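# Close and latch the power enclosure door past the lift

## Task

Push shut the door of the power enclosure that sits just past the front rail of the scissor lift, then latch it by turning its lever a quarter turn from horizontal down to its end stop. The gasket springs the door back open until the latch catches, so the door must be held fully closed while the lever turns; turning the lever with the door ajar latches nothing. Do not force the lever hard enough to break it, and the robot must not fall over or be left tilted.

## Robot and tools

ROBOT. A Rainbow Robotics RB-Y1: a base with two drive wheels and two rear casters (it cannot move sideways), a leg/torso that folds at ankle, knee and hip, two 7-joint arms with parallel grippers, and a pan/tilt head. Cameras: head_camera, left_wrist_camera, right_wrist_camera. The base is 0.58 m wide, reaches 0.10 m in front of the wheel axle and 0.57 m behind it, and a spin in place sweeps a 0.58 m radius. Each wrist camera sits in a case jutting sideways that can strike things; with the starting arm pose the robot is up to 0.73 m wide.

FRAMES. Base frame: origin on the floor between the drive wheels, x forward, y left, z up, metres. left_hand and right_hand are printed in it as the midpoint between the finger pads; the fingers point along the hand's -z and close along its x. chest is printed in it too. The odometry frame is the base frame at scene start; base_odometry only counts wheel turns (slip looks like travel or turning), heading in rad, left positive.

move. Everything except cameras and blocking forms one action. Allowed: base and/or joints (optionally with min_time_s or contact_limits); or target alone or with min_time_s; or contact_limits alone. No action just returns state and images.
- base: a single velocity command {x_m_s, turn_rad_s, for_s}, not a pose. x_m_s forward speed in m/s, magnitude 0.005 to 0.4 or 0 (negative reverses); turn_rad_s left-positive turn rate in rad/s, magnitude 0.02 to 1.509 or 0; for_s duration 0.1 to 5 s. Omitted speeds are 0. It ramps at 0.4 m/s² (turns 0.5 rad/s²) and coasts to rest afterwards; distance is roughly speed × for_s, or about 0.4 × for_s² (turns 0.5 × for_s²) when too short to reach speed. If |x_m_s| + 0.27 × |turn_rad_s| exceeds 0.4 both are scaled down.
- joints: one flat object for all parts, keyed by joint name, each value an absolute target (rad; grippers in m of opening, 0 to 0.1). Ranges: torso_squat_rad 0 to 1.2 (larger lowers chest); torso_shift_rad -0.3 to 0.6 (positive hips forward); torso_pitch_rad -0.2 to 1.4 (positive bows); torso_yaw_rad -1.5 to 1.5 (positive left; raise both arms out 0.2 rad or more first). Per arm: shoulder_pitch ±2.356 (negative swings forward/up); shoulder_roll left 0 to 3.141, right -3.141 to 0 (outward lift); shoulder_yaw ±2.094 (positive left on both); elbow -2.617 to 0.01 (negative bends); forearm_roll ±3.141; wrist_pitch -1.57 to 1.919 (negative tips hand forward); hand_roll ±2.705. head_pan_rad ±0.523 (positive left), head_tilt_rad -0.35 to 1.57 (positive down). Torso sums must also hold: squat+shift ≤ 1.52; squat−shift+pitch ≤ 1.57; shift+0.5·pitch−0.4·squat ≤ 0.7; shift+0.3·pitch−0.5·squat ≤ 0.39, else torso goes part way, off_target.
- target: absolute pose of one hand: side "left"/"right", x, y, z in metres in the base frame (-3 to 3), quat_wxyz four numbers in w,x,y,z order as printed. It is solved once into joint angles, so the hand travels an arc that can bow over 0.1 m on long moves; break long moves into steps. Refused while an earlier move runs.
- min_time_s: 0.1 to 8 s, the minimum duration of each arm, head and torso motion.
- contact_limits: per gripper key, motor current cap in mA, 200 to 672.5 (start value 672.5), persists; lower means softer grip. To hold something, command an opening at least 0.005 m below its width.
- blocking: true/omitted waits until everything rests; false returns in about 0.5 s while motion continues.

RESULTS. The move line reads done or the worst status. Hand status: reached (within 10 mm and 2°), short (with error), or refused (with reason). Statuses: off_target (rested away from goal, may still push), limit_stop_at_<name> (built-in or body guard), contact_stop (torso only), time_out, not_followed (arm check withheld command, "joint command not followed"), torque_fault, limit_stop_at_motor_heat. base_status done means the speed was sent, not that the base moved; "(sent for a of b s)" shows how long. on_its_own lists uncommanded behaviour. lidar_m: 12 distances, 30° sectors, first straight ahead, counter-clockwise, seen only at 0.23 m height; "-" is nothing. motor_effort: wheel load in %, peak in brackets; over ~30 at rest suggests pushing on something. wheel_motors_off 1 means wheels are disabled. Joint and external torques, wrist force/torque (offset, unzeroed) and motor temperatures also appear. The pictures line orders the images. A refused call or uncommanded stop cancels the reply's later move, wait and finished_scene calls.

OTHER TOOLS. wait: seconds 0 to 10, plus cameras. stop: brakes all running motion. zoom_image: camera plus region [x0, y0, x1, y1] in pixels of that camera's newest image, at most 504×504. finished_scene: scene (integer 1 to 3) ends the scene; the door must stay latched without the robot.

CAUTIONS. Turn the lever gently; excess force snaps it. Keep the door pressed closed while latching. The base does not stop on impact; wheels stalled against something cut out for 2 s. Upper body catching an edge while driving can topple the robot; heavy loads far forward tip it. Never let the arms strike or squeeze each other. Contact torque at a joint's limit (shoulders 66.5, elbow 34.2, wrist joints 23.7 N m) causes a 10 s fault; motors at 80 °C lock the arm. Avoid drops, slams and hard pushes. Thinking time lets the simulation run on.

Each tool is called as name([rows], argument=value, ...), one row to a line, values as JSON.

## Session

move(joints={"head_pan_rad":0.4,"head_tilt_rad":0.1}, cameras=["head_camera"])

move(joints={"head_pan_rad":-0.4,"head_tilt_rad":0.1}, cameras=["head_camera"])

Scene clock: 0.93 s.
Joint torques (N m): left_arm=[-3.6 0.59 -0.12 -1.68 -0.04 -0.61 -0.23] | right_arm=[-0.41 -1.07 -0.25 0.21 0.16 -0.66 -0.01]
External joint torques (N m): left_arm=[-0.08 -0.37 -0.18 -0.14 -0.05 0.06 -0.21] | right_arm=[-0.29 0.47 -0.17 -0.32 0.15 -0.42 -0.02]
Motor temperatures (°C): left_arm=[39 49 38 46 41 44 52] | right_arm=[36 46 38 47 42 46 42]
Wrist force (N): left_arm=[-8.1 9.8 4.4] | right_arm=[-3.3 12.3 -3.3]
Wrist torque (N m): left_arm=[-0.61 -1.54 0.39] | right_arm=[-1.84 0.28 0.67]
Wrist force, peak (N): left_arm=[-8.1 10.2 4.3] | right_arm=[-3.4 12.9 -3.6]
move: done
base_odometry: x=+0.000 y=+0.000 heading=+0.000
lidar_m: 0.71 0.52 0.49 3.42 1.35 0.86 1.20 0.80 1.25 1.07 0.43 0.43
base_status: not commanded
joint_positions: torso_squat_rad=+0.350 torso_shift_rad=+0.000 torso_pitch_rad=+0.000 torso_yaw_rad=+0.000 left_shoulder_pitch_rad=-0.038 left_shoulder_roll_rad=+0.024 left_shoulder_yaw_rad=+0.034 left_elbow_rad=-0.207 left_forearm_roll_rad=+0.044 left_wrist_pitch_rad=-0.042 left_hand_roll_rad=+0.037 left_gripper_m=+0.099 right_shoulder_pitch_rad=+0.049 right_shoulder_roll_rad=-0.039 right_shoulder_yaw_rad=+0.017 right_elbow_rad=-0.104 right_forearm_roll_rad=+0.048 right_wrist_pitch_rad=-0.041 right_hand_roll_rad=-0.042 right_gripper_m=+0.101 head_pan_rad=+0.400 head_tilt_rad=+0.100
joint_status: all done
wheel_motors_off: 0
motor_effort: left_wheel=+0(1) right_wheel=-1(2)
chest: x=-0.2280 y=-0.0001 z=+1.2475 quat_wxyz=(+1.000, +0.000, +0.000, +0.000) (m; base frame)
left_hand: x=-0.0911 y=+0.2406 z=+0.5759 quat_wxyz=(+0.989, +0.008, -0.142, +0.049) (m; base frame)
right_hand: x=-0.2037 y=-0.2487 z=+0.5641 quat_wxyz=(+0.999, -0.018, -0.049, +0.005) (m; base frame)
pictures: head_camera
Images, in order (width x height): head_camera 896x504.

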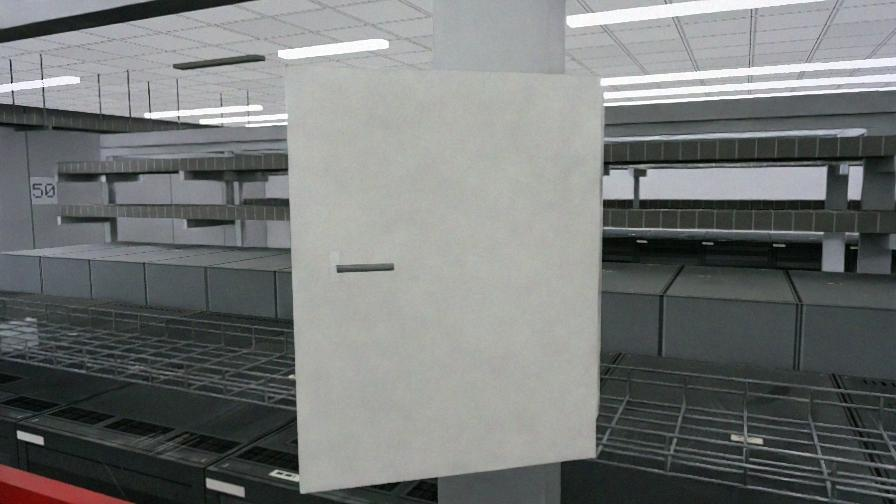

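Scene clock: 2.13 s.
Joint torques (N m): left_arm=[-3.82 0.58 -0.31 -1.58 -0.04 -0.68 -0.24] | right_arm=[-0.36 -1.27 -0.4 0.29 0.07 -0.55 -0.21]
External joint torques (N m): left_arm=[-0.3 -0.37 -0.37 -0.04 -0.05 -0.01 -0.23] | right_arm=[-0.24 0.26 -0.32 -0.23 0.06 -0.31 -0.21]
Wrist force (N): left_arm=[-7.9 9.9 4.3] | right_arm=[-3.5 12.7 -3.4]
Wrist torque (N m): left_arm=[-0.62 -1.51 0.37] | right_arm=[-1.87 0.26 0.68]
Wrist force, peak (N): left_arm=[-7.9 10.3 4.3] | right_arm=[-3.4 13.0 -3.6]
move: done
base_odometry: x=+0.000 y=+0.000 heading=+0.000
lidar_m: 0.72 0.52 0.50 3.42 1.35 0.86 1.20 0.79 1.24 1.07 0.43 0.43
base_status: not commanded
joint_positions: torso_squat_rad=+0.350 torso_shift_rad=+0.000 torso_pitch_rad=+0.000 torso_yaw_rad=+0.000 left_shoulder_pitch_rad=-0.038 left_shoulder_roll_rad=+0.024 left_shoulder_yaw_rad=+0.034 left_elbow_rad=-0.207 left_forearm_roll_rad=+0.044 left_wrist_pitch_rad=-0.042 left_hand_roll_rad=+0.037 left_gripper_m=+0.099 right_shoulder_pitch_rad=+0.049 right_shoulder_roll_rad=-0.039 right_shoulder_yaw_rad=+0.017 right_elbow_rad=-0.104 right_forearm_roll_rad=+0.048 right_wrist_pitch_rad=-0.041 right_hand_roll_rad=-0.042 right_gripper_m=+0.101 head_pan_rad=-0.400 head_tilt_rad=+0.100
joint_status: all done
wheel_motors_off: 0
motor_effort: left_wheel=+1(1) right_wheel=-1(2)
chest: x=-0.2280 y=-0.0001 z=+1.2475 quat_wxyz=(+1.000, +0.000, +0.000, +0.000) (m; base frame)
left_hand: x=-0.0911 y=+0.2406 z=+0.5759 quat_wxyz=(+0.989, +0.008, -0.142, +0.049) (m; base frame)
right_hand: x=-0.2037 y=-0.2487 z=+0.5641 quat_wxyz=(+0.999, -0.018, -0.049, +0.005) (m; base frame)
pictures: head_camera
Images, in order (width x height): head_camera 896x504.

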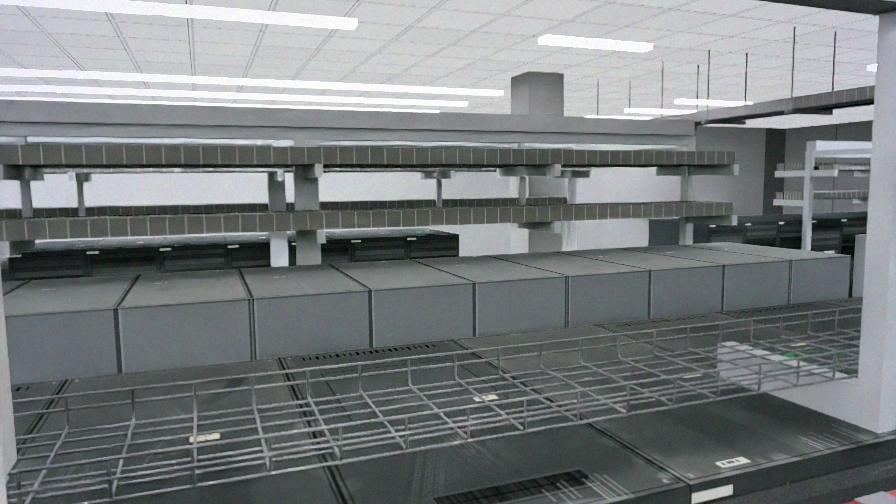

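move(joints={"head_pan_rad":0.2,"head_tilt_rad":0.8}, cameras=["head_camera"])

move(joints={"head_pan_rad":-0.4,"head_tilt_rad":0.8}, cameras=["head_camera"])

Scene clock: 14.87 s.
Joint torques (N m): left_arm=[-3.44 0.61 -0.32 -1.6 0.03 -0.69 -0.17] | right_arm=[-0.16 -1.39 -0.25 0.59 0.12 -0.6 -0.06]
External joint torques (N m): left_arm=[0.08 -0.35 -0.38 -0.06 0.02 -0.02 -0.15] | right_arm=[-0.05 0.15 -0.17 0.06 0.11 -0.36 -0.06]
Wrist force (N): left_arm=[-7.9 10.0 4.0] | right_arm=[-3.4 12.7 -3.2]
Wrist torque (N m): left_arm=[-0.63 -1.47 0.37] | right_arm=[-1.86 0.25 0.68]
Wrist force, peak (N): left_arm=[-8.2 10.2 4.4] | right_arm=[-3.4 13.1 -3.4]
move: done
base_odometry: x=+0.000 y=+0.000 heading=+0.000
lidar_m: 0.71 0.52 0.50 3.42 1.36 0.86 1.20 0.79 1.24 1.08 0.43 0.43
base_status: not commanded
joint_positions: torso_squat_rad=+0.350 torso_shift_rad=+0.000 torso_pitch_rad=+0.000 torso_yaw_rad=+0.000 left_shoulder_pitch_rad=-0.038 left_shoulder_roll_rad=+0.024 left_shoulder_yaw_rad=+0.034 left_elbow_rad=-0.207 left_forearm_roll_rad=+0.044 left_wrist_pitch_rad=-0.042 left_hand_roll_rad=+0.037 left_gripper_m=+0.099 right_shoulder_pitch_rad=+0.049 right_shoulder_roll_rad=-0.039 right_shoulder_yaw_rad=+0.017 right_elbow_rad=-0.104 right_forearm_roll_rad=+0.048 right_wrist_pitch_rad=-0.041 right_hand_roll_rad=-0.042 right_gripper_m=+0.101 head_pan_rad=+0.200 head_tilt_rad=+0.800
joint_status: all done
wheel_motors_off: 0
motor_effort: left_wheel=+0(1) right_wheel=+0(2)
chest: x=-0.2280 y=-0.0001 z=+1.2475 quat_wxyz=(+1.000, +0.000, +0.000, +0.000) (m; base frame)
left_hand: x=-0.0911 y=+0.2406 z=+0.5759 quat_wxyz=(+0.989, +0.008, -0.142, +0.049) (m; base frame)
right_hand: x=-0.2037 y=-0.2487 z=+0.5641 quat_wxyz=(+0.999, -0.018, -0.049, +0.005) (m; base frame)
pictures: head_camera
Images, in order (width x height): head_camera 896x504.

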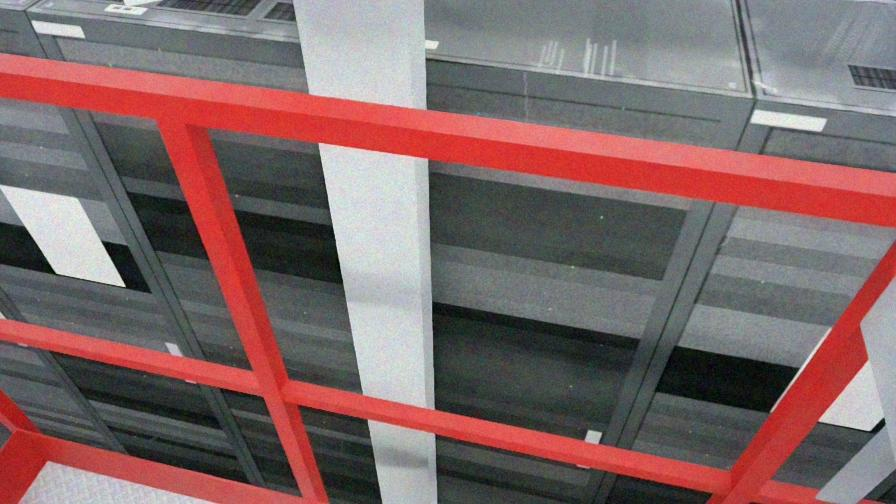

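Scene clock: 15.93 s.
Joint torques (N m): left_arm=[-3.77 0.62 -0.1 -1.61 0.08 -0.58 -0.2] | right_arm=[-0.4 -1.47 -0.43 0.19 0.11 -0.49 0.11]
External joint torques (N m): left_arm=[-0.25 -0.33 -0.15 -0.07 0.07 0.09 -0.19] | right_arm=[-0.29 0.06 -0.35 -0.33 0.1 -0.26 0.1]
Wrist force (N): left_arm=[-7.8 10.0 4.0] | right_arm=[-3.2 12.6 -3.4]
Wrist torque (N m): left_arm=[-0.64 -1.48 0.39] | right_arm=[-1.85 0.29 0.69]
Wrist force, peak (N): left_arm=[-7.9 10.4 4.1] | right_arm=[-3.1 12.8 -3.7]
move: done
base_odometry: x=+0.000 y=+0.000 heading=+0.000
lidar_m: 0.72 0.52 0.50 3.42 1.35 0.86 1.20 0.79 1.25 1.07 0.43 0.43
base_status: not commanded
joint_positions: torso_squat_rad=+0.350 torso_shift_rad=+0.000 torso_pitch_rad=+0.000 torso_yaw_rad=+0.000 left_shoulder_pitch_rad=-0.038 left_shoulder_roll_rad=+0.024 left_shoulder_yaw_rad=+0.034 left_elbow_rad=-0.207 left_forearm_roll_rad=+0.044 left_wrist_pitch_rad=-0.042 left_hand_roll_rad=+0.037 left_gripper_m=+0.099 right_shoulder_pitch_rad=+0.049 right_shoulder_roll_rad=-0.039 right_shoulder_yaw_rad=+0.017 right_elbow_rad=-0.104 right_forearm_roll_rad=+0.048 right_wrist_pitch_rad=-0.041 right_hand_roll_rad=-0.042 right_gripper_m=+0.101 head_pan_rad=-0.400 head_tilt_rad=+0.800
joint_status: all done
wheel_motors_off: 0
motor_effort: left_wheel=+0(0) right_wheel=-1(2)
chest: x=-0.2280 y=-0.0001 z=+1.2475 quat_wxyz=(+1.000, +0.000, +0.000, +0.000) (m; base frame)
left_hand: x=-0.0911 y=+0.2406 z=+0.5759 quat_wxyz=(+0.989, +0.008, -0.142, +0.049) (m; base frame)
right_hand: x=-0.2037 y=-0.2487 z=+0.5641 quat_wxyz=(+0.999, -0.018, -0.049, +0.005) (m; base frame)
pictures: head_camera
Images, in order (width x height): head_camera 896x504.

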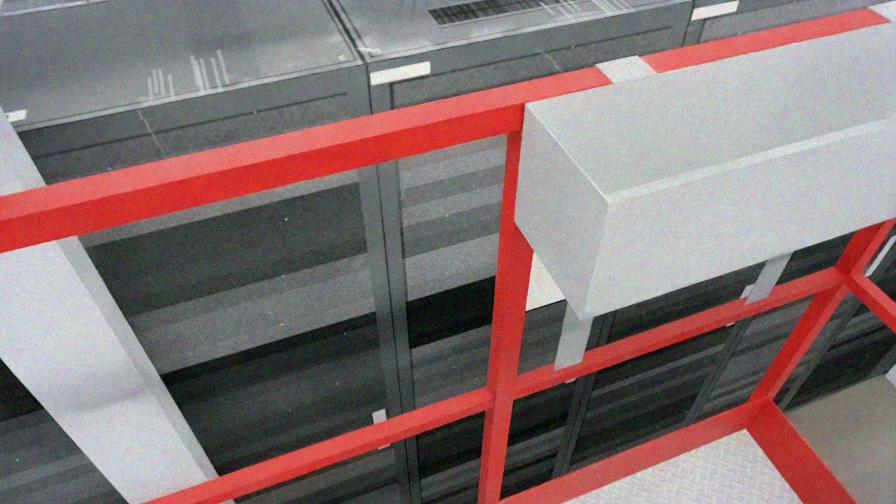

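move(joints={"head_pan_rad":0.2,"head_tilt_rad":0.1,"left_shoulder_pitch_rad":0.3,"left_shoulder_roll_rad":0.3,"left_elbow_rad":-2.3,"right_shoulder_pitch_rad":0.3,"right_shoulder_roll_rad":-0.3,"right_elbow_rad":-2.3,"left_gripper_m":0,"right_gripper_m":0,"torso_squat_rad":0.125}, base={"turn_rad_s":0.3,"for_s":1.0}, cameras=[])

move(joints={"left_shoulder_pitch_rad":-0.2,"left_shoulder_roll_rad":0.85,"left_shoulder_yaw_rad":0.3,"left_elbow_rad":-2.3,"left_forearm_roll_rad":0,"left_wrist_pitch_rad":0,"left_hand_roll_rad":0,"right_shoulder_pitch_rad":-1.0,"right_shoulder_roll_rad":-0.5,"right_elbow_rad":-2.3,"right_forearm_roll_rad":0,"right_wrist_pitch_rad":0.3,"right_hand_roll_rad":0}, base={"x_m_s":0.15,"for_s":0.9})

Scene clock: 34.07 s.
Joint torques (N m): left_arm=[-4.47 4.24 2.95 -8.87 0.08 -1.45 -0.26] | right_arm=[-15.65 -12.74 -11.69 -19.56 -0.09 -6.3 -0.14]
External joint torques (N m): left_arm=[1.5 0.19 -0.32 0.9 0.01 0.22 -0.21] | right_arm=[-11.44 -6.63 -8.33 -11.26 -0.25 -4.62 -0.18]
Wrist force (N): left_arm=[-10.9 8.6 13.0] | right_arm=[-40.0 29.6 -10.4]
Wrist torque (N m): left_arm=[-0.50 -1.59 0.43] | right_arm=[-3.52 -3.16 0.77]
Wrist force, peak (N): left_arm=[-11.4 8.8 13.6] | right_arm=[-89.0 162.5 -39.5]
move: time_out
base_odometry: x=+0.000 y=+0.000 heading=+0.299
lidar_m: 0.67 0.50 1.14 1.35 0.86 1.20 0.81 1.25 2.96 1.05 0.42 0.71
base_status: done (sent for 1 of 1 s)
joint_positions: torso_squat_rad=+0.125 torso_shift_rad=+0.000 torso_pitch_rad=+0.001 torso_yaw_rad=+0.000 left_shoulder_pitch_rad=+0.300 left_shoulder_roll_rad=+0.300 left_shoulder_yaw_rad=+0.034 left_elbow_rad=-2.300 left_forearm_roll_rad=+0.044 left_wrist_pitch_rad=-0.042 left_hand_roll_rad=+0.037 left_gripper_m=+0.000 right_shoulder_pitch_rad=+0.312 right_shoulder_roll_rad=-0.292 right_shoulder_yaw_rad=+0.027 right_elbow_rad=-1.429 right_forearm_roll_rad=+0.049 right_wrist_pitch_rad=-0.037 right_hand_roll_rad=-0.041 right_gripper_m=+0.001 head_pan_rad=+0.200 head_tilt_rad=+0.100
joint_status: right_elbow_rad time_out (moved -1.326 of -2.196); the others done
wheel_motors_off: 0
on_its_own: right_elbow_rad is held at -1.432, not at your -2.300, since a time_out
motor_effort: left_wheel=-1(30) right_wheel=+15(47)
chest: x=-0.2276 y=-0.0004 z=+1.2845 quat_wxyz=(+1.000, +0.000, +0.000, +0.000) (m; base frame)
left_hand: x=+0.1711 y=+0.2655 z=+1.2853 quat_wxyz=(+0.517, +0.068, -0.847, -0.099) (m; base frame)
right_hand: x=+0.1447 y=-0.3595 z=+0.8783 quat_wxyz=(+0.830, -0.118, -0.539, +0.084) (m; base frame)
pictures: none
No camera images: "cameras" was empty.

not run: a stop that you did not command came earlier in this reply.

move(joints={"right_elbow_rad":-1.2,"head_pan_rad":-0.5,"head_tilt_rad":0.8}, cameras=["head_camera","right_wrist_camera"])

Scene clock: 36.37 s.
Joint torques (N m): left_arm=[-4.81 4.07 2.98 -8.88 0.05 -1.45 -0.22] | right_arm=[-3.95 -8.36 -4.22 -7.26 -0.03 -2.09 -0.21]
External joint torques (N m): left_arm=[1.17 0.02 -0.28 0.89 -0.02 0.22 -0.18] | right_arm=[-1.03 -1.55 -1.08 -0.39 -0.17 -0.63 -0.25]
Wrist force (N): left_arm=[-11.0 8.5 13.1] | right_arm=[-6.1 12.7 -0.5]
Wrist torque (N m): left_arm=[-0.49 -1.62 0.47] | right_arm=[-1.80 0.17 0.66]
Wrist force, peak (N): left_arm=[-11.5 9.1 13.6] | right_arm=[-40.2 30.3 -9.4]
move: done
base_odometry: x=+0.000 y=+0.000 heading=+0.299
lidar_m: 0.67 0.50 1.14 1.36 0.86 1.20 0.82 1.25 2.95 1.05 0.43 0.72
base_status: not commanded
joint_positions: torso_squat_rad=+0.125 torso_shift_rad=+0.000 torso_pitch_rad=+0.000 torso_yaw_rad=+0.000 left_shoulder_pitch_rad=+0.300 left_shoulder_roll_rad=+0.300 left_shoulder_yaw_rad=+0.034 left_elbow_rad=-2.300 left_forearm_roll_rad=+0.044 left_wrist_pitch_rad=-0.042 left_hand_roll_rad=+0.037 left_gripper_m=+0.000 right_shoulder_pitch_rad=+0.309 right_shoulder_roll_rad=-0.293 right_shoulder_yaw_rad=+0.025 right_elbow_rad=-1.200 right_forearm_roll_rad=+0.049 right_wrist_pitch_rad=-0.038 right_hand_roll_rad=-0.041 right_gripper_m=+0.001 head_pan_rad=-0.500 head_tilt_rad=+0.800
joint_status: all done
wheel_motors_off: 0
motor_effort: left_wheel=-1(1) right_wheel=+16(18)
chest: x=-0.2279 y=-0.0002 z=+1.2845 quat_wxyz=(+1.000, +0.000, +0.000, +0.000) (m; base frame)
left_hand: x=+0.1708 y=+0.2657 z=+1.2853 quat_wxyz=(+0.517, +0.068, -0.848, -0.099) (m; base frame)
right_hand: x=+0.0820 y=-0.3868 z=+0.7927 quat_wxyz=(+0.885, -0.127, -0.442, +0.071) (m; base frame)
pictures: head_camera, right_wrist_camera
Images, in order (width x height): head_camera 896x504, right_wrist_camera 644x364.

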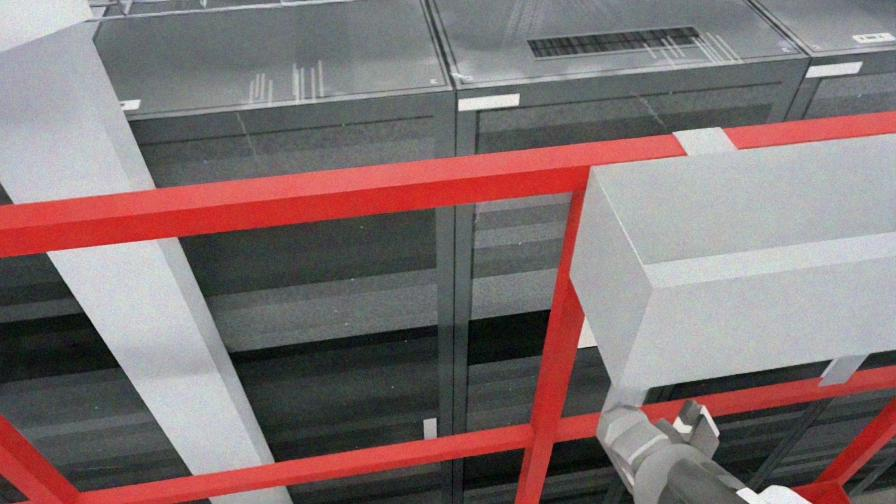

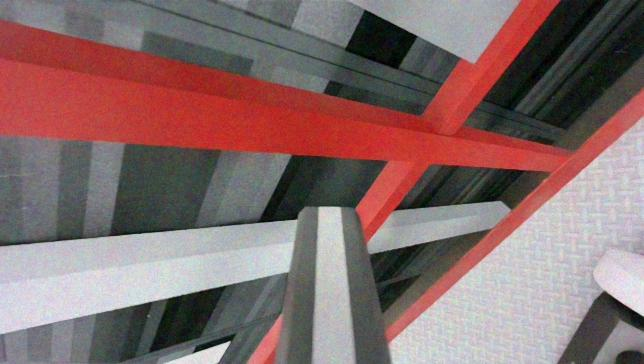

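move(joints={"right_shoulder_pitch_rad":1.2,"right_shoulder_roll_rad":-0.3}, cameras=[])

move(joints={"right_elbow_rad":-2.4}, cameras=["head_camera"])

move(joints={"left_shoulder_pitch_rad":-0.2,"left_shoulder_roll_rad":0.85,"left_shoulder_yaw_rad":0.3,"left_elbow_rad":-2.3,"left_forearm_roll_rad":0,"left_wrist_pitch_rad":0,"left_hand_roll_rad":0,"right_shoulder_pitch_rad":-1.1,"right_shoulder_roll_rad":-0.5,"right_elbow_rad":-2.4,"right_forearm_roll_rad":0,"right_wrist_pitch_rad":0.3,"right_hand_roll_rad":0,"head_pan_rad":0.1,"head_tilt_rad":0.1})

Scene clock: 42.30 s.
Joint torques (N m): left_arm=[-4.51 4.14 3.11 -8.99 0.02 -1.47 -0.22] | right_arm=[16.47 -8.46 -4.11 0.18 -0.14 -0.61 -0.17]
External joint torques (N m): left_arm=[1.48 0.1 -0.15 0.78 -0.05 0.2 -0.17] | right_arm=[0.07 -0.98 -0.5 -0.75 -0.1 -0.49 -0.17]
Wrist force (N): left_arm=[-10.8 8.9 13.5] | right_arm=[-1.9 13.0 -3.1]
Wrist torque (N m): left_arm=[-0.52 -1.61 0.47] | right_arm=[-1.81 0.41 0.69]
Wrist force, peak (N): left_arm=[-11.4 8.9 13.5] | right_arm=[-3.5 14.0 -3.4]
move: done
base_odometry: x=+0.000 y=+0.000 heading=+0.300
lidar_m: 0.67 0.50 1.14 1.35 0.87 1.20 0.81 1.25 2.94 1.05 0.43 0.72
base_status: not commanded
joint_positions: torso_squat_rad=+0.125 torso_shift_rad=+0.000 torso_pitch_rad=+0.000 torso_yaw_rad=+0.000 left_shoulder_pitch_rad=+0.300 left_shoulder_roll_rad=+0.300 left_shoulder_yaw_rad=+0.034 left_elbow_rad=-2.300 left_forearm_roll_rad=+0.044 left_wrist_pitch_rad=-0.042 left_hand_roll_rad=+0.037 left_gripper_m=+0.000 right_shoulder_pitch_rad=+1.200 right_shoulder_roll_rad=-0.300 right_shoulder_yaw_rad=+0.025 right_elbow_rad=-1.200 right_forearm_roll_rad=+0.048 right_wrist_pitch_rad=-0.038 right_hand_roll_rad=-0.041 right_gripper_m=+0.001 head_pan_rad=-0.500 head_tilt_rad=+0.800
joint_status: all done
wheel_motors_off: 0
motor_effort: left_wheel=-1(1) right_wheel=+11(17)
chest: x=-0.2280 y=-0.0002 z=+1.2845 quat_wxyz=(+1.000, +0.000, +0.000, +0.000) (m; base frame)
left_hand: x=+0.1707 y=+0.2657 z=+1.2854 quat_wxyz=(+0.517, +0.068, -0.848, -0.099) (m; base frame)
right_hand: x=-0.4954 y=-0.3969 z=+0.7747 quat_wxyz=(+0.988, -0.153, -0.021, -0.012) (m; base frame)
pictures: none
No camera images: "cameras" was empty.

Scene clock: 44.13 s.
Joint torques (N m): left_arm=[-4.87 4.11 2.89 -8.96 0.05 -1.41 -0.16] | right_arm=[7.6 -4.64 -3.58 -8.27 0.23 -2.11 -0.11]
External joint torques (N m): left_arm=[1.11 0.07 -0.36 0.81 -0.01 0.26 -0.12] | right_arm=[0.72 -0.85 -0.39 0.41 0.06 -0.4 -0.15]
Wrist force (N): left_arm=[-11.3 8.8 12.9] | right_arm=[-7.1 12.8 0.8]
Wrist torque (N m): left_arm=[-0.54 -1.65 0.43] | right_arm=[-1.80 0.11 0.64]
Wrist force, peak (N): left_arm=[-11.6 8.8 13.4] | right_arm=[-6.9 13.3 1.1]
move: done
base_odometry: x=+0.000 y=+0.000 heading=+0.300
lidar_m: 0.67 0.50 1.14 1.35 0.87 1.20 0.83 1.24 2.94 1.05 0.43 0.71
base_status: not commanded
joint_positions: torso_squat_rad=+0.125 torso_shift_rad=+0.000 torso_pitch_rad=+0.000 torso_yaw_rad=+0.000 left_shoulder_pitch_rad=+0.300 left_shoulder_roll_rad=+0.300 left_shoulder_yaw_rad=+0.034 left_elbow_rad=-2.300 left_forearm_roll_rad=+0.044 left_wrist_pitch_rad=-0.042 left_hand_roll_rad=+0.037 left_gripper_m=+0.000 right_shoulder_pitch_rad=+1.200 right_shoulder_roll_rad=-0.300 right_shoulder_yaw_rad=+0.025 right_elbow_rad=-2.400 right_forearm_roll_rad=+0.048 right_wrist_pitch_rad=-0.038 right_hand_roll_rad=-0.041 right_gripper_m=+0.001 head_pan_rad=-0.500 head_tilt_rad=+0.800
joint_status: all done
wheel_motors_off: 0
motor_effort: left_wheel=-1(1) right_wheel=+13(16)
chest: x=-0.2280 y=-0.0002 z=+1.2845 quat_wxyz=(+1.000, +0.000, +0.000, +0.000) (m; base frame)
left_hand: x=+0.1707 y=+0.2657 z=+1.2854 quat_wxyz=(+0.517, +0.068, -0.848, -0.099) (m; base frame)
right_hand: x=-0.0283 y=-0.3255 z=+1.0562 quat_wxyz=(+0.803, -0.137, -0.576, +0.078) (m; base frame)
pictures: head_camera
Images, in order (width x height): head_camera 896x504.

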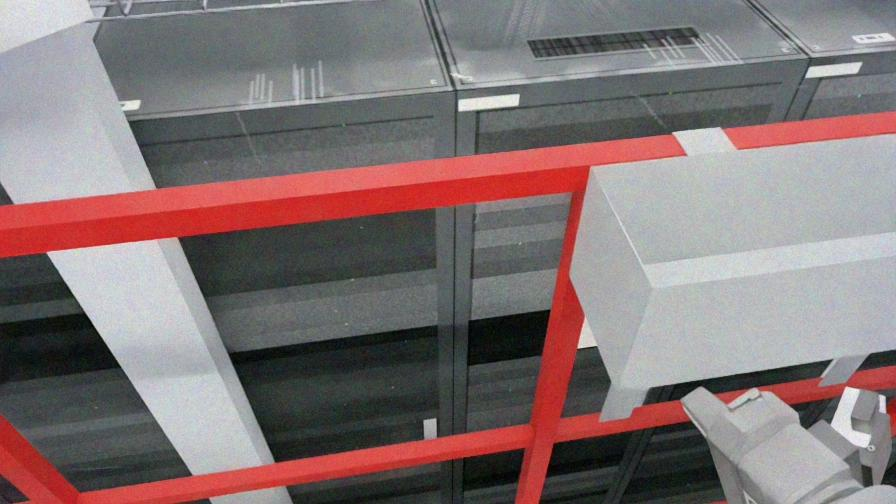

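Scene clock: 47.10 s.
Joint torques (N m): left_arm=[-10.51 8.59 6.44 -2.95 0.01 -0.26 -0.54] | right_arm=[-14.31 -5.9 -3.86 1.92 0.02 -0.01 0.14]
External joint torques (N m): left_arm=[0.31 -2.45 -0.39 0.23 -0.07 0.09 -0.54] | right_arm=[-0.38 -1.03 -0.13 -0.24 -0.11 -0.24 0.14]
Wrist force (N): left_arm=[-7.4 6.3 14.8] | right_arm=[-0.6 14.5 8.7]
Wrist torque (N m): left_arm=[-0.34 -1.43 0.39] | right_arm=[-2.06 0.47 0.66]
Wrist force, peak (N): left_arm=[-11.5 8.6 14.0] | right_arm=[-3.0 14.5 8.3]
move: done
base_odometry: x=+0.000 y=+0.000 heading=+0.300
lidar_m: 0.67 0.50 1.15 1.35 0.86 1.20 0.82 1.24 2.95 1.05 0.43 0.72
base_status: not commanded
joint_positions: torso_squat_rad=+0.125 torso_shift_rad=+0.000 torso_pitch_rad=+0.000 torso_yaw_rad=+0.000 left_shoulder_pitch_rad=-0.200 left_shoulder_roll_rad=+0.850 left_shoulder_yaw_rad=+0.300 left_elbow_rad=-2.300 left_forearm_roll_rad=+0.000 left_wrist_pitch_rad=+0.000 left_hand_roll_rad=+0.000 left_gripper_m=+0.000 right_shoulder_pitch_rad=-1.100 right_shoulder_roll_rad=-0.500 right_shoulder_yaw_rad=+0.025 right_elbow_rad=-2.400 right_forearm_roll_rad=+0.000 right_wrist_pitch_rad=+0.300 right_hand_roll_rad=+0.000 right_gripper_m=+0.001 head_pan_rad=+0.100 head_tilt_rad=+0.100
joint_status: all done
wheel_motors_off: 0
motor_effort: left_wheel=-1(1) right_wheel=+15(15)
chest: x=-0.2280 y=-0.0001 z=+1.2845 quat_wxyz=(+1.000, +0.000, +0.000, +0.000) (m; base frame)
left_hand: x=+0.1439 y=+0.2554 z=+1.5458 quat_wxyz=(+0.220, +0.290, -0.882, -0.298) (m; base frame)
right_hand: x=-0.0409 y=-0.0785 z=+1.7199 quat_wxyz=(-0.038, -0.054, -0.973, +0.219) (m; base frame)
pictures: head_camera, left_wrist_camera, right_wrist_camera
Images, in order (width x height): head_camera 896x504, left_wrist_camera 644x364, right_wrist_camera 644x364.

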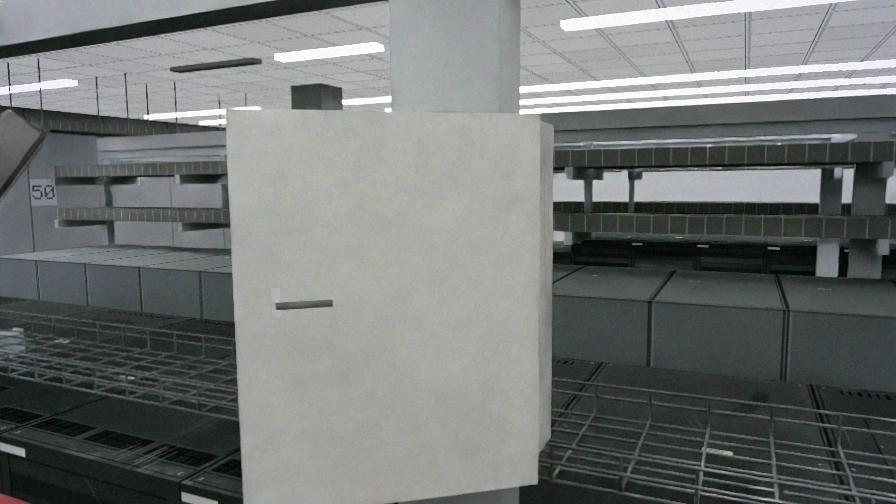

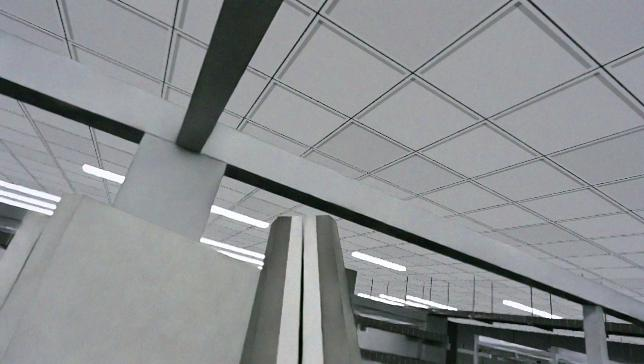

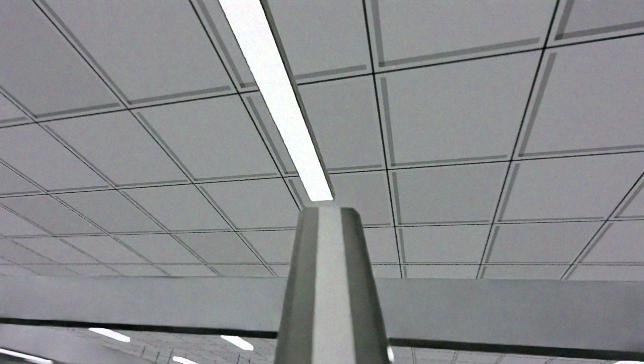

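move(base={"x_m_s":0.15,"for_s":0.85}, cameras=["head_camera"])

Scene clock: 52.37 s.
Joint torques (N m): left_arm=[-10.38 9.01 6.61 -3.2 0.06 -0.33 -0.47] | right_arm=[-14.38 -5.91 -4.44 1.41 0.12 -0.07 0]
External joint torques (N m): left_arm=[0.44 -2.03 -0.23 -0.01 -0.02 0.02 -0.47] | right_arm=[-0.44 -1.04 -0.7 -0.73 0 -0.3 0]
Wrist force (N): left_arm=[-7.3 6.2 14.4] | right_arm=[-0.7 13.9 8.6]
Wrist torque (N m): left_arm=[-0.35 -1.43 0.39] | right_arm=[-2.00 0.44 0.66]
Wrist force, peak (N): left_arm=[-7.4 6.1 15.2] | right_arm=[-0.8 14.4 8.7]
move: done
base_odometry: x=+0.124 y=+0.038 heading=+0.300
lidar_m: 0.53 0.39 1.07 2.43 1.39 0.95 0.95 1.36 3.06 0.38 0.66 0.59
base_status: done (sent for 0.87 of 0.87 s)
joint_positions: torso_squat_rad=+0.125 torso_shift_rad=+0.000 torso_pitch_rad=+0.000 torso_yaw_rad=+0.000 left_shoulder_pitch_rad=-0.200 left_shoulder_roll_rad=+0.850 left_shoulder_yaw_rad=+0.300 left_elbow_rad=-2.300 left_forearm_roll_rad=+0.000 left_wrist_pitch_rad=+0.000 left_hand_roll_rad=+0.000 left_gripper_m=+0.000 right_shoulder_pitch_rad=-1.100 right_shoulder_roll_rad=-0.500 right_shoulder_yaw_rad=+0.025 right_elbow_rad=-2.400 right_forearm_roll_rad=+0.000 right_wrist_pitch_rad=+0.300 right_hand_roll_rad=+0.000 right_gripper_m=+0.001 head_pan_rad=+0.100 head_tilt_rad=+0.100
joint_status: not commanded
wheel_motors_off: 0
motor_effort: left_wheel=+4(28) right_wheel=-10(41)
chest: x=-0.2280 y=-0.0001 z=+1.2845 quat_wxyz=(+1.000, +0.000, +0.000, +0.000) (m; base frame)
left_hand: x=+0.1440 y=+0.2554 z=+1.5457 quat_wxyz=(+0.220, +0.290, -0.882, -0.299) (m; base frame)
right_hand: x=-0.0407 y=-0.0786 z=+1.7198 quat_wxyz=(-0.038, -0.054, -0.973, +0.219) (m; base frame)
pictures: head_camera
Images, in order (width x height): head_camera 896x504.

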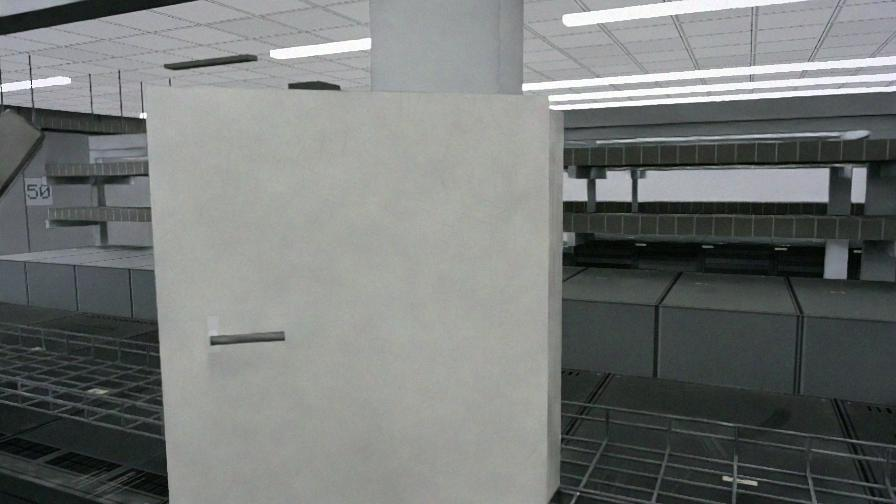

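move(joints={"right_shoulder_pitch_rad":-1.4,"right_elbow_rad":-2.2,"right_shoulder_roll_rad":-0.5}, cameras=[])

move(target={"side":"left","x":0.2,"y":0.25,"z":1.55,"quat_wxyz":[0.699,-0.106,-0.699,-0.106]}, cameras=["head_camera","left_wrist_camera"])

Scene clock: 62.60 s.
Joint torques (N m): left_arm=[-10.33 9.06 6.48 -3.15 0.1 -0.34 -0.4] | right_arm=[-14.34 -6.05 -4.47 2.92 0.09 0.2 0.03]
External joint torques (N m): left_arm=[0.49 -1.98 -0.36 0.04 0.02 0.01 -0.4] | right_arm=[-0.16 -1.09 -0.72 -0.21 0 -0.22 0.05]
Wrist force (N): left_arm=[-7.3 6.0 14.8] | right_arm=[-0.2 13.7 8.5]
Wrist torque (N m): left_arm=[-0.33 -1.42 0.41] | right_arm=[-1.98 0.49 0.65]
Wrist force, peak (N): left_arm=[-7.7 6.5 14.9] | right_arm=[-0.1 14.1 9.3]
move: done
base_odometry: x=+0.124 y=+0.038 heading=+0.300
lidar_m: 0.54 0.40 1.07 2.42 1.39 0.96 0.95 1.35 3.06 0.38 0.66 0.59
base_status: not commanded
joint_positions: torso_squat_rad=+0.125 torso_shift_rad=+0.000 torso_pitch_rad=+0.000 torso_yaw_rad=+0.000 left_shoulder_pitch_rad=-0.200 left_shoulder_roll_rad=+0.850 left_shoulder_yaw_rad=+0.300 left_elbow_rad=-2.300 left_forearm_roll_rad=+0.000 left_wrist_pitch_rad=+0.000 left_hand_roll_rad=+0.000 left_gripper_m=+0.000 right_shoulder_pitch_rad=-1.400 right_shoulder_roll_rad=-0.500 right_shoulder_yaw_rad=+0.025 right_elbow_rad=-2.200 right_forearm_roll_rad=+0.000 right_wrist_pitch_rad=+0.300 right_hand_roll_rad=+0.000 right_gripper_m=+0.001 head_pan_rad=+0.100 head_tilt_rad=+0.100
joint_status: all done
wheel_motors_off: 0
motor_effort: left_wheel=+6(6) right_wheel=-9(10)
chest: x=-0.2280 y=-0.0001 z=+1.2845 quat_wxyz=(+1.000, +0.000, +0.000, +0.000) (m; base frame)
left_hand: x=+0.1440 y=+0.2554 z=+1.5457 quat_wxyz=(+0.220, +0.290, -0.882, -0.298) (m; base frame)
right_hand: x=-0.0718 y=-0.0647 z=+1.7914 quat_wxyz=(-0.089, -0.055, -0.974, +0.203) (m; base frame)
pictures: none
No camera images: "cameras" was empty.

Scene clock: 63.97 s.
Joint torques (N m): left_arm=[-12.02 9.35 6.49 2.35 -1.17 -1.61 -0.63] | right_arm=[-15.1 -6.25 -4.21 2.67 0.1 0.12 0.01]
External joint torques (N m): left_arm=[-0.16 -1.82 -1.22 0.02 -0.06 -0.06 -0.57] | right_arm=[-0.91 -1.3 -0.47 -0.46 0.01 -0.3 0.03]
Wrist force (N): left_arm=[-12.3 10.1 10.3] | right_arm=[-0.4 13.7 8.2]
Wrist torque (N m): left_arm=[-0.59 -1.73 0.48] | right_arm=[-1.99 0.46 0.67]
Wrist force, peak (N): left_arm=[-12.8 10.4 10.4] | right_arm=[-0.5 14.1 8.8]
move: done
base_odometry: x=+0.124 y=+0.038 heading=+0.300
lidar_m: 0.53 0.39 1.07 2.42 1.39 0.95 0.96 1.36 3.05 0.38 0.66 0.59
base_status: not commanded
joint_positions: torso_squat_rad=+0.125 torso_shift_rad=+0.000 torso_pitch_rad=+0.000 torso_yaw_rad=+0.000 left_shoulder_pitch_rad=-0.727 left_shoulder_roll_rad=+1.339 left_shoulder_yaw_rad=+0.229 left_elbow_rad=-2.208 left_forearm_roll_rad=+1.069 left_wrist_pitch_rad=+1.099 left_hand_roll_rad=+0.687 left_gripper_m=+0.000 right_shoulder_pitch_rad=-1.400 right_shoulder_roll_rad=-0.500 right_shoulder_yaw_rad=+0.025 right_elbow_rad=-2.200 right_forearm_roll_rad=+0.000 right_wrist_pitch_rad=+0.300 right_hand_roll_rad=+0.000 right_gripper_m=+0.001 head_pan_rad=+0.100 head_tilt_rad=+0.100
joint_status: all done
wheel_motors_off: 0
motor_effort: left_wheel=+6(6) right_wheel=-7(10)
chest: x=-0.2280 y=-0.0002 z=+1.2845 quat_wxyz=(+1.000, +0.000, +0.000, +0.000) (m; base frame)
left_hand: x=+0.1998 y=+0.2500 z=+1.5502 quat_wxyz=(+0.699, -0.106, -0.699, -0.106) (m; base frame)
left_hand_status: reached (checked arc, planned for 1.0 s): 0 mm and 0.0 deg off.
right_hand: x=-0.0718 y=-0.0647 z=+1.7914 quat_wxyz=(-0.089, -0.055, -0.974, +0.203) (m; base frame)
pictures: head_camera, left_wrist_camera
Images, in order (width x height): head_camera 896x504, left_wrist_camera 644x364.

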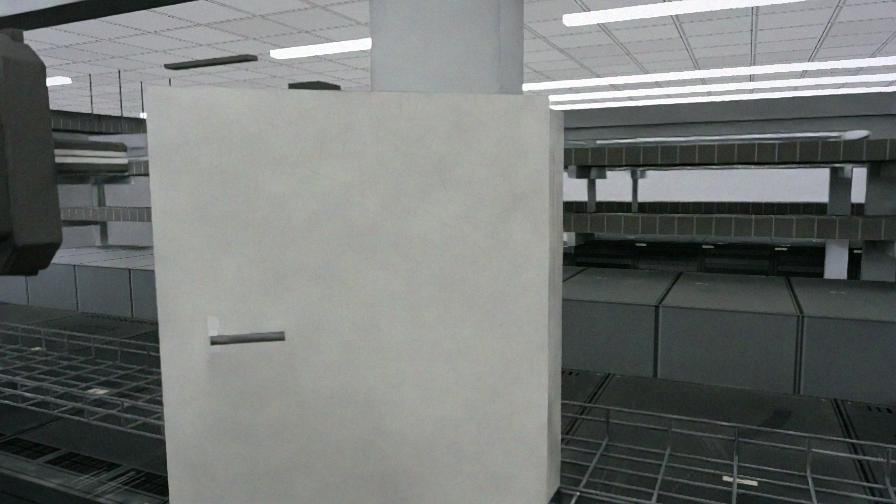

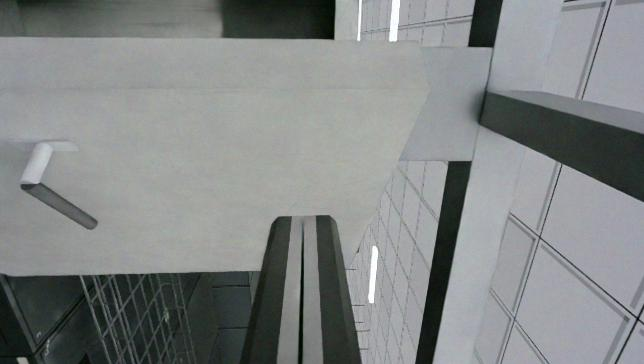

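move(joints={"torso_shift_rad":0.25,"torso_pitch_rad":0.1,"torso_squat_rad":0.125}, cameras=["head_camera","left_wrist_camera"])

Scene clock: 68.27 s.
Joint torques (N m): left_arm=[-12.01 9.93 7.38 1.85 -1.03 -1.32 -0.59] | right_arm=[-15.85 -6.33 -3.89 1.66 0.05 -0.12 0.18]
External joint torques (N m): left_arm=[-0.01 -2.02 -0.99 0.11 0.03 0.28 -0.54] | right_arm=[-0.9 -1.18 0 -0.48 -0.06 -0.35 0.19]
Wrist force (N): left_arm=[-12.5 10.2 9.5] | right_arm=[-0.9 14.0 8.2]
Wrist torque (N m): left_arm=[-0.54 -1.77 0.46] | right_arm=[-2.01 0.46 0.65]
Wrist force, peak (N): left_arm=[-12.3 8.0 15.3] | right_arm=[-0.9 14.2 8.8]
move: done
base_odometry: x=+0.124 y=+0.038 heading=+0.300
lidar_m: 0.53 0.39 1.07 2.42 1.39 0.95 0.95 1.35 3.06 0.38 0.66 0.59
base_status: not commanded
joint_positions: torso_squat_rad=+0.125 torso_shift_rad=+0.250 torso_pitch_rad=+0.100 torso_yaw_rad=+0.000 left_shoulder_pitch_rad=-0.727 left_shoulder_roll_rad=+1.339 left_shoulder_yaw_rad=+0.229 left_elbow_rad=-2.208 left_forearm_roll_rad=+1.069 left_wrist_pitch_rad=+1.099 left_hand_roll_rad=+0.687 left_gripper_m=+0.000 right_shoulder_pitch_rad=-1.400 right_shoulder_roll_rad=-0.500 right_shoulder_yaw_rad=+0.025 right_elbow_rad=-2.200 right_forearm_roll_rad=+0.000 right_wrist_pitch_rad=+0.300 right_hand_roll_rad=+0.000 right_gripper_m=+0.001 head_pan_rad=+0.100 head_tilt_rad=+0.100
joint_status: all done
wheel_motors_off: 0
motor_effort: left_wheel=+6(7) right_wheel=-8(11)
chest: x=-0.0252 y=-0.0002 z=+1.2613 quat_wxyz=(+0.999, +0.000, +0.050, +0.000) (m; base frame)
left_hand: x=+0.4271 y=+0.2500 z=+1.4829 quat_wxyz=(+0.733, -0.111, -0.663, -0.101) (m; base frame)
right_hand: x=+0.1810 y=-0.0647 z=+1.7501 quat_wxyz=(-0.040, -0.045, -0.977, +0.205) (m; base frame)
pictures: head_camera, left_wrist_camera
Images, in order (width x height): head_camera 896x504, left_wrist_camera 644x364.

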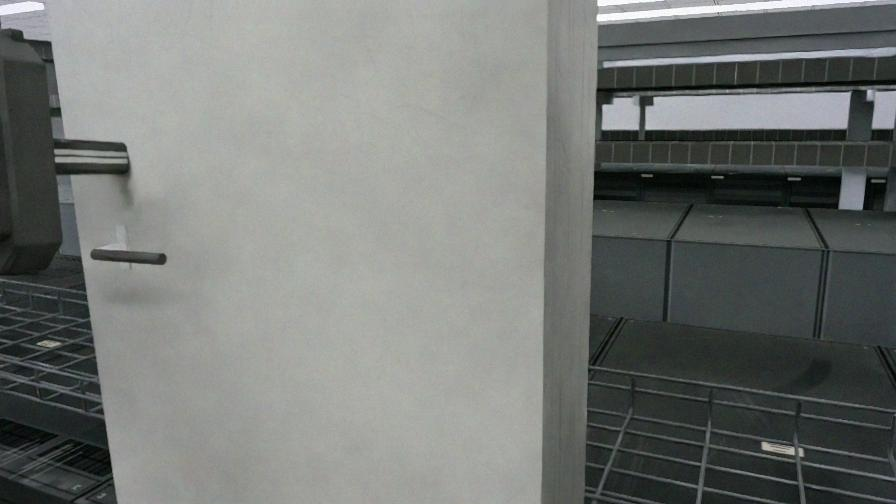

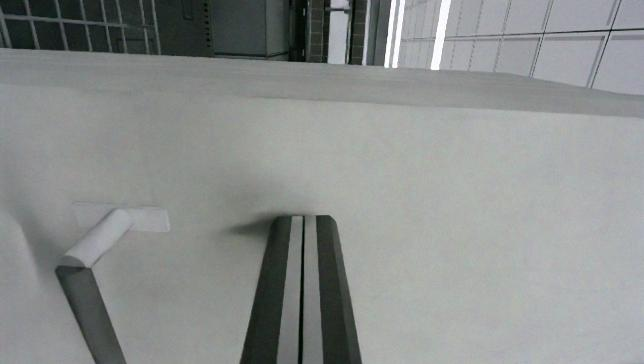

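move(target={"side":"left","x":0.42,"y":0.25,"z":1.56,"quat_wxyz":[0.699,-0.106,-0.699,-0.106]}, min_time_s=1.5, cameras=[])

move(target={"side":"left","x":0.485,"y":0.243,"z":1.56,"quat_wxyz":[0.699,-0.106,-0.699,-0.106]}, min_time_s=2, cameras=["head_camera","left_wrist_camera"])

Scene clock: 72.70 s.
Joint torques (N m): left_arm=[-14.05 10.7 6.82 2.54 -0.67 -1.59 -0.63] | right_arm=[-15.85 -6.02 -4.2 1.56 0.11 -0.1 0.09]
External joint torques (N m): left_arm=[-2.02 -0.06 -1.01 0.04 0.39 -0.01 -0.58] | right_arm=[-0.91 -0.87 -0.31 -0.58 -0.01 -0.33 0.1]
Wrist force (N): left_arm=[-12.5 10.1 9.8] | right_arm=[-1.1 13.5 8.5]
Wrist torque (N m): left_arm=[-0.60 -1.79 0.44] | right_arm=[-1.95 0.41 0.66]
Wrist force, peak (N): left_arm=[-13.6 10.6 12.6] | right_arm=[-1.1 14.2 8.6]
move: done
base_odometry: x=+0.124 y=+0.038 heading=+0.300
lidar_m: 0.54 0.39 1.07 2.43 1.39 0.96 0.95 1.35 3.06 0.38 0.66 0.59
base_status: not commanded
joint_positions: torso_squat_rad=+0.125 torso_shift_rad=+0.250 torso_pitch_rad=+0.100 torso_yaw_rad=+0.000 left_shoulder_pitch_rad=-0.972 left_shoulder_roll_rad=+1.422 left_shoulder_yaw_rad=+0.138 left_elbow_rad=-2.079 left_forearm_roll_rad=+1.128 left_wrist_pitch_rad=+1.090 left_hand_roll_rad=+0.662 left_gripper_m=+0.000 right_shoulder_pitch_rad=-1.400 right_shoulder_roll_rad=-0.500 right_shoulder_yaw_rad=+0.025 right_elbow_rad=-2.200 right_forearm_roll_rad=+0.000 right_wrist_pitch_rad=+0.300 right_hand_roll_rad=+0.000 right_gripper_m=+0.001 head_pan_rad=+0.100 head_tilt_rad=+0.100
joint_status: all done
wheel_motors_off: 0
motor_effort: left_wheel=+6(6) right_wheel=-10(11)
chest: x=-0.0252 y=-0.0002 z=+1.2613 quat_wxyz=(+0.999, +0.000, +0.050, +0.000) (m; base frame)
left_hand: x=+0.4199 y=+0.2501 z=+1.5600 quat_wxyz=(+0.699, -0.106, -0.699, -0.106) (m; base frame)
left_hand_status: reached (checked arc, planned for 1.5 s): 0 mm and 0.0 deg off.
right_hand: x=+0.1809 y=-0.0647 z=+1.7501 quat_wxyz=(-0.040, -0.045, -0.977, +0.205) (m; base frame)
pictures: none
No camera images: "cameras" was empty.

Scene clock: 75.03 s.
Joint torques (N m): left_arm=[-12.6 -11.69 -10.77 26.79 -11.66 -11.54 -0.29] | right_arm=[-15.37 -6.53 -4.22 1.91 -0.16 -0.07 0.07]
External joint torques (N m): left_arm=[2.73 -21.47 -19.25 26.02 -10.77 -9.83 -0.23] | right_arm=[-0.55 -1.35 -0.31 -0.36 -0.27 -0.33 0.08]
Wrist force (N): left_arm=[-69.4 -4.5 206.5] | right_arm=[-0.6 14.0 8.7]
Wrist torque (N m): left_arm=[-2.72 1.50 0.08] | right_arm=[-2.02 0.47 0.67]
Wrist force, peak (N): left_arm=[-70.0 -6.2 206.5] | right_arm=[-1.1 14.1 8.8]
move: short
base_odometry: x=+0.124 y=+0.038 heading=+0.302
lidar_m: 0.55 0.39 1.07 2.41 1.39 0.95 0.95 1.35 3.04 0.39 0.66 0.60
base_status: not commanded
joint_positions: torso_squat_rad=+0.126 torso_shift_rad=+0.246 torso_pitch_rad=+0.091 torso_yaw_rad=+0.002 left_shoulder_pitch_rad=-1.177 left_shoulder_roll_rad=+1.291 left_shoulder_yaw_rad=-0.099 left_elbow_rad=-1.865 left_forearm_roll_rad=+1.029 left_wrist_pitch_rad=+1.030 left_hand_roll_rad=+0.554 left_gripper_m=+0.000 right_shoulder_pitch_rad=-1.400 right_shoulder_roll_rad=-0.500 right_shoulder_yaw_rad=+0.025 right_elbow_rad=-2.200 right_forearm_roll_rad=+0.000 right_wrist_pitch_rad=+0.300 right_hand_roll_rad=+0.000 right_gripper_m=+0.001 head_pan_rad=+0.100 head_tilt_rad=+0.100
joint_status: all done
wheel_motors_off: 0
on_its_own: left_wheel is at rest, and its effort (+63) is outside its rest range (-51 to +51)
motor_effort: left_wheel=+63(63) right_wheel=-5(11)
chest: x=-0.0311 y=+0.0016 z=+1.2622 quat_wxyz=(+0.999, -0.001, +0.046, +0.001) (m; base frame)
left_hand: x=+0.4728 y=+0.2464 z=+1.5673 quat_wxyz=(+0.694, -0.104, -0.704, -0.107) (m; base frame)
left_hand_status: short (checked arc, planned for 2.0 s): 15 mm and 0.9 deg off.
right_hand: x=+0.1708 y=-0.0612 z=+1.7530 quat_wxyz=(-0.045, -0.045, -0.976, +0.206) (m; base frame)
pictures: head_camera, left_wrist_camera
Images, in order (width x height): head_camera 896x504, left_wrist_camera 644x364.

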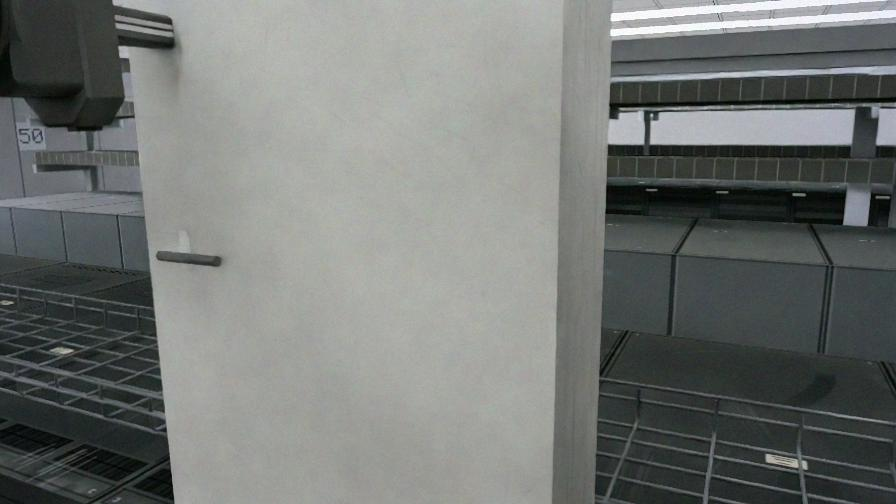

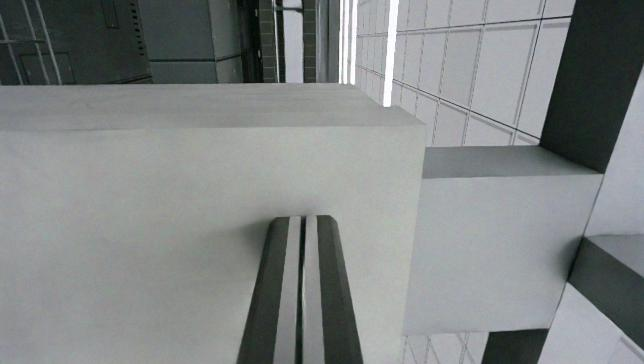

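move(target={"side":"left","x":0.479,"y":0.246,"z":1.56,"quat_wxyz":[0.699,-0.106,-0.699,-0.106]}, min_time_s=0.5, cameras=["head_camera"])

zoom_image(camera="head_camera", region=[100, 100, 400, 400])

Scene clock: 78.33 s.
Joint torques (N m): left_arm=[-6.08 1.41 -1.97 2.55 0.49 -0.35 -0.68] | right_arm=[-15.97 -5.83 -4.28 1.71 0.12 0.01 0.11]
External joint torques (N m): left_arm=[9.48 -8.61 -10.64 1.95 1.36 1.37 -0.63] | right_arm=[-1.05 -0.68 -0.39 -0.45 0 -0.22 0.12]
Wrist force (N): left_arm=[-4.7 12.4 37.3] | right_arm=[-0.7 13.5 8.5]
Wrist torque (N m): left_arm=[-0.65 -1.95 0.52] | right_arm=[-1.95 0.48 0.66]
Wrist force, peak (N): left_arm=[-69.7 -4.8 206.5] | right_arm=[-2.2 14.5 8.3]
move: done
base_odometry: x=+0.095 y=+0.029 heading=+0.306
lidar_m: 0.57 0.42 1.08 2.36 1.38 0.94 0.92 1.33 3.03 0.39 0.39 0.62
base_status: not commanded
joint_positions: torso_squat_rad=+0.125 torso_shift_rad=+0.249 torso_pitch_rad=+0.098 torso_yaw_rad=+0.000 left_shoulder_pitch_rad=-1.175 left_shoulder_roll_rad=+1.283 left_shoulder_yaw_rad=-0.108 left_elbow_rad=-1.855 left_forearm_roll_rad=+1.028 left_wrist_pitch_rad=+1.025 left_hand_roll_rad=+0.548 left_gripper_m=+0.000 right_shoulder_pitch_rad=-1.400 right_shoulder_roll_rad=-0.500 right_shoulder_yaw_rad=+0.025 right_elbow_rad=-2.200 right_forearm_roll_rad=+0.000 right_wrist_pitch_rad=+0.300 right_hand_roll_rad=+0.000 right_gripper_m=+0.001 head_pan_rad=+0.100 head_tilt_rad=+0.100
joint_status: all done
wheel_motors_off: 0 (was 1 since the last result)
motor_effort: left_wheel=+1(1) right_wheel=+0(2)
chest: x=-0.0262 y=+0.0001 z=+1.2615 quat_wxyz=(+0.999, +0.000, +0.049, +0.000) (m; base frame)
left_hand: x=+0.4851 y=+0.2432 z=+1.5586 quat_wxyz=(+0.700, -0.106, -0.698, -0.107) (m; base frame)
left_hand_status: reached (checked arc, planned for 0.5 s): 7 mm and 0.2 deg off.
right_hand: x=+0.1792 y=-0.0642 z=+1.7506 quat_wxyz=(-0.041, -0.045, -0.977, +0.205) (m; base frame)
pictures: head_camera
Images, in order (width x height): head_camera 896x504.

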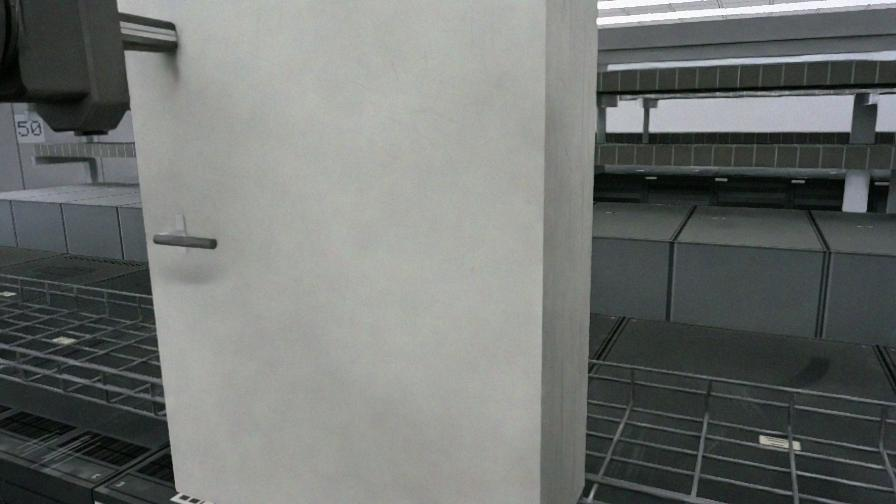

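Scaled by 1.680.

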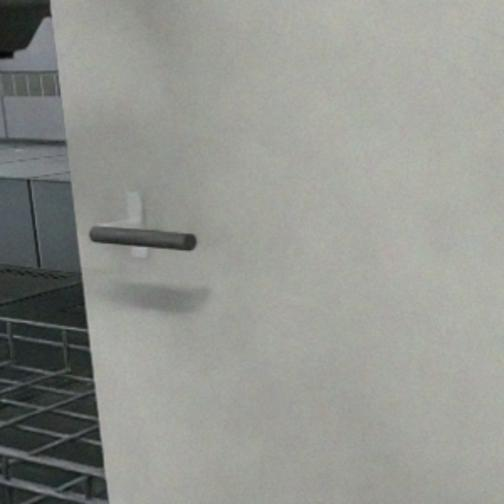

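move(target={"side":"left","x":0.494,"y":0.24,"z":1.56,"quat_wxyz":[0.699,-0.106,-0.699,-0.106]}, min_time_s=1, cameras=["head_camera"])

Scene clock: 95.53 s.
Joint torques (N m): left_arm=[-18.75 -1 2.2 9.09 -4.47 -6.67 -0.45] | right_arm=[-15.86 -5.93 -4.86 1.63 0.1 0.03 0.07]
External joint torques (N m): left_arm=[-2.75 -10.8 -6.46 8.7 -3.62 -4.95 -0.39] | right_arm=[-0.96 -0.77 -0.96 -0.56 -0.01 -0.22 0.08]
Wrist force (N): left_arm=[-39.1 7.8 93.7] | right_arm=[-0.8 13.8 8.4]
Wrist torque (N m): left_arm=[-1.21 -0.52 0.28] | right_arm=[-2.01 0.47 0.67]
Wrist force, peak (N): left_arm=[-42.4 7.2 95.6] | right_arm=[-0.8 14.2 8.7]
move: done
base_odometry: x=+0.094 y=+0.029 heading=+0.307
lidar_m: 0.57 0.42 1.08 2.35 0.94 0.93 0.92 1.33 3.04 0.40 0.39 0.62
base_status: not commanded
joint_positions: torso_squat_rad=+0.125 torso_shift_rad=+0.248 torso_pitch_rad=+0.097 torso_yaw_rad=+0.001 left_shoulder_pitch_rad=-1.204 left_shoulder_roll_rad=+1.260 left_shoulder_yaw_rad=-0.133 left_elbow_rad=-1.827 left_forearm_roll_rad=+1.009 left_wrist_pitch_rad=+1.023 left_hand_roll_rad=+0.539 left_gripper_m=+0.000 right_shoulder_pitch_rad=-1.400 right_shoulder_roll_rad=-0.500 right_shoulder_yaw_rad=+0.025 right_elbow_rad=-2.200 right_forearm_roll_rad=+0.000 right_wrist_pitch_rad=+0.300 right_hand_roll_rad=+0.000 right_gripper_m=+0.001 head_pan_rad=+0.100 head_tilt_rad=+0.100
joint_status: all done
wheel_motors_off: 0
motor_effort: left_wheel=+16(16) right_wheel=-1(2)
chest: x=-0.0274 y=+0.0006 z=+1.2617 quat_wxyz=(+0.999, +0.000, +0.048, +0.000) (m; base frame)
left_hand: x=+0.4907 y=+0.2412 z=+1.5611 quat_wxyz=(+0.698, -0.105, -0.700, -0.106) (m; base frame)
left_hand_status: reached (checked arc, planned for 1.0 s): 4 mm and 0.2 deg off.
right_hand: x=+0.1772 y=-0.0632 z=+1.7512 quat_wxyz=(-0.042, -0.045, -0.977, +0.206) (m; base frame)
pictures: head_camera
Images, in order (width x height): head_camera 896x504.

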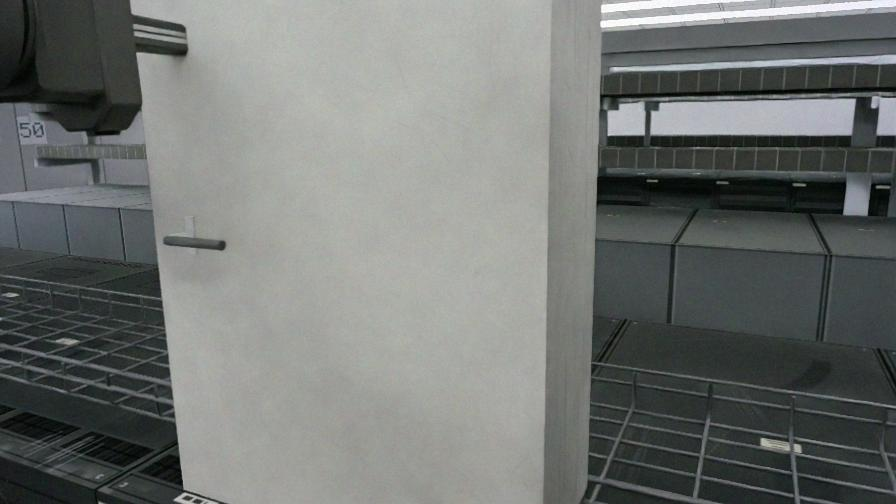

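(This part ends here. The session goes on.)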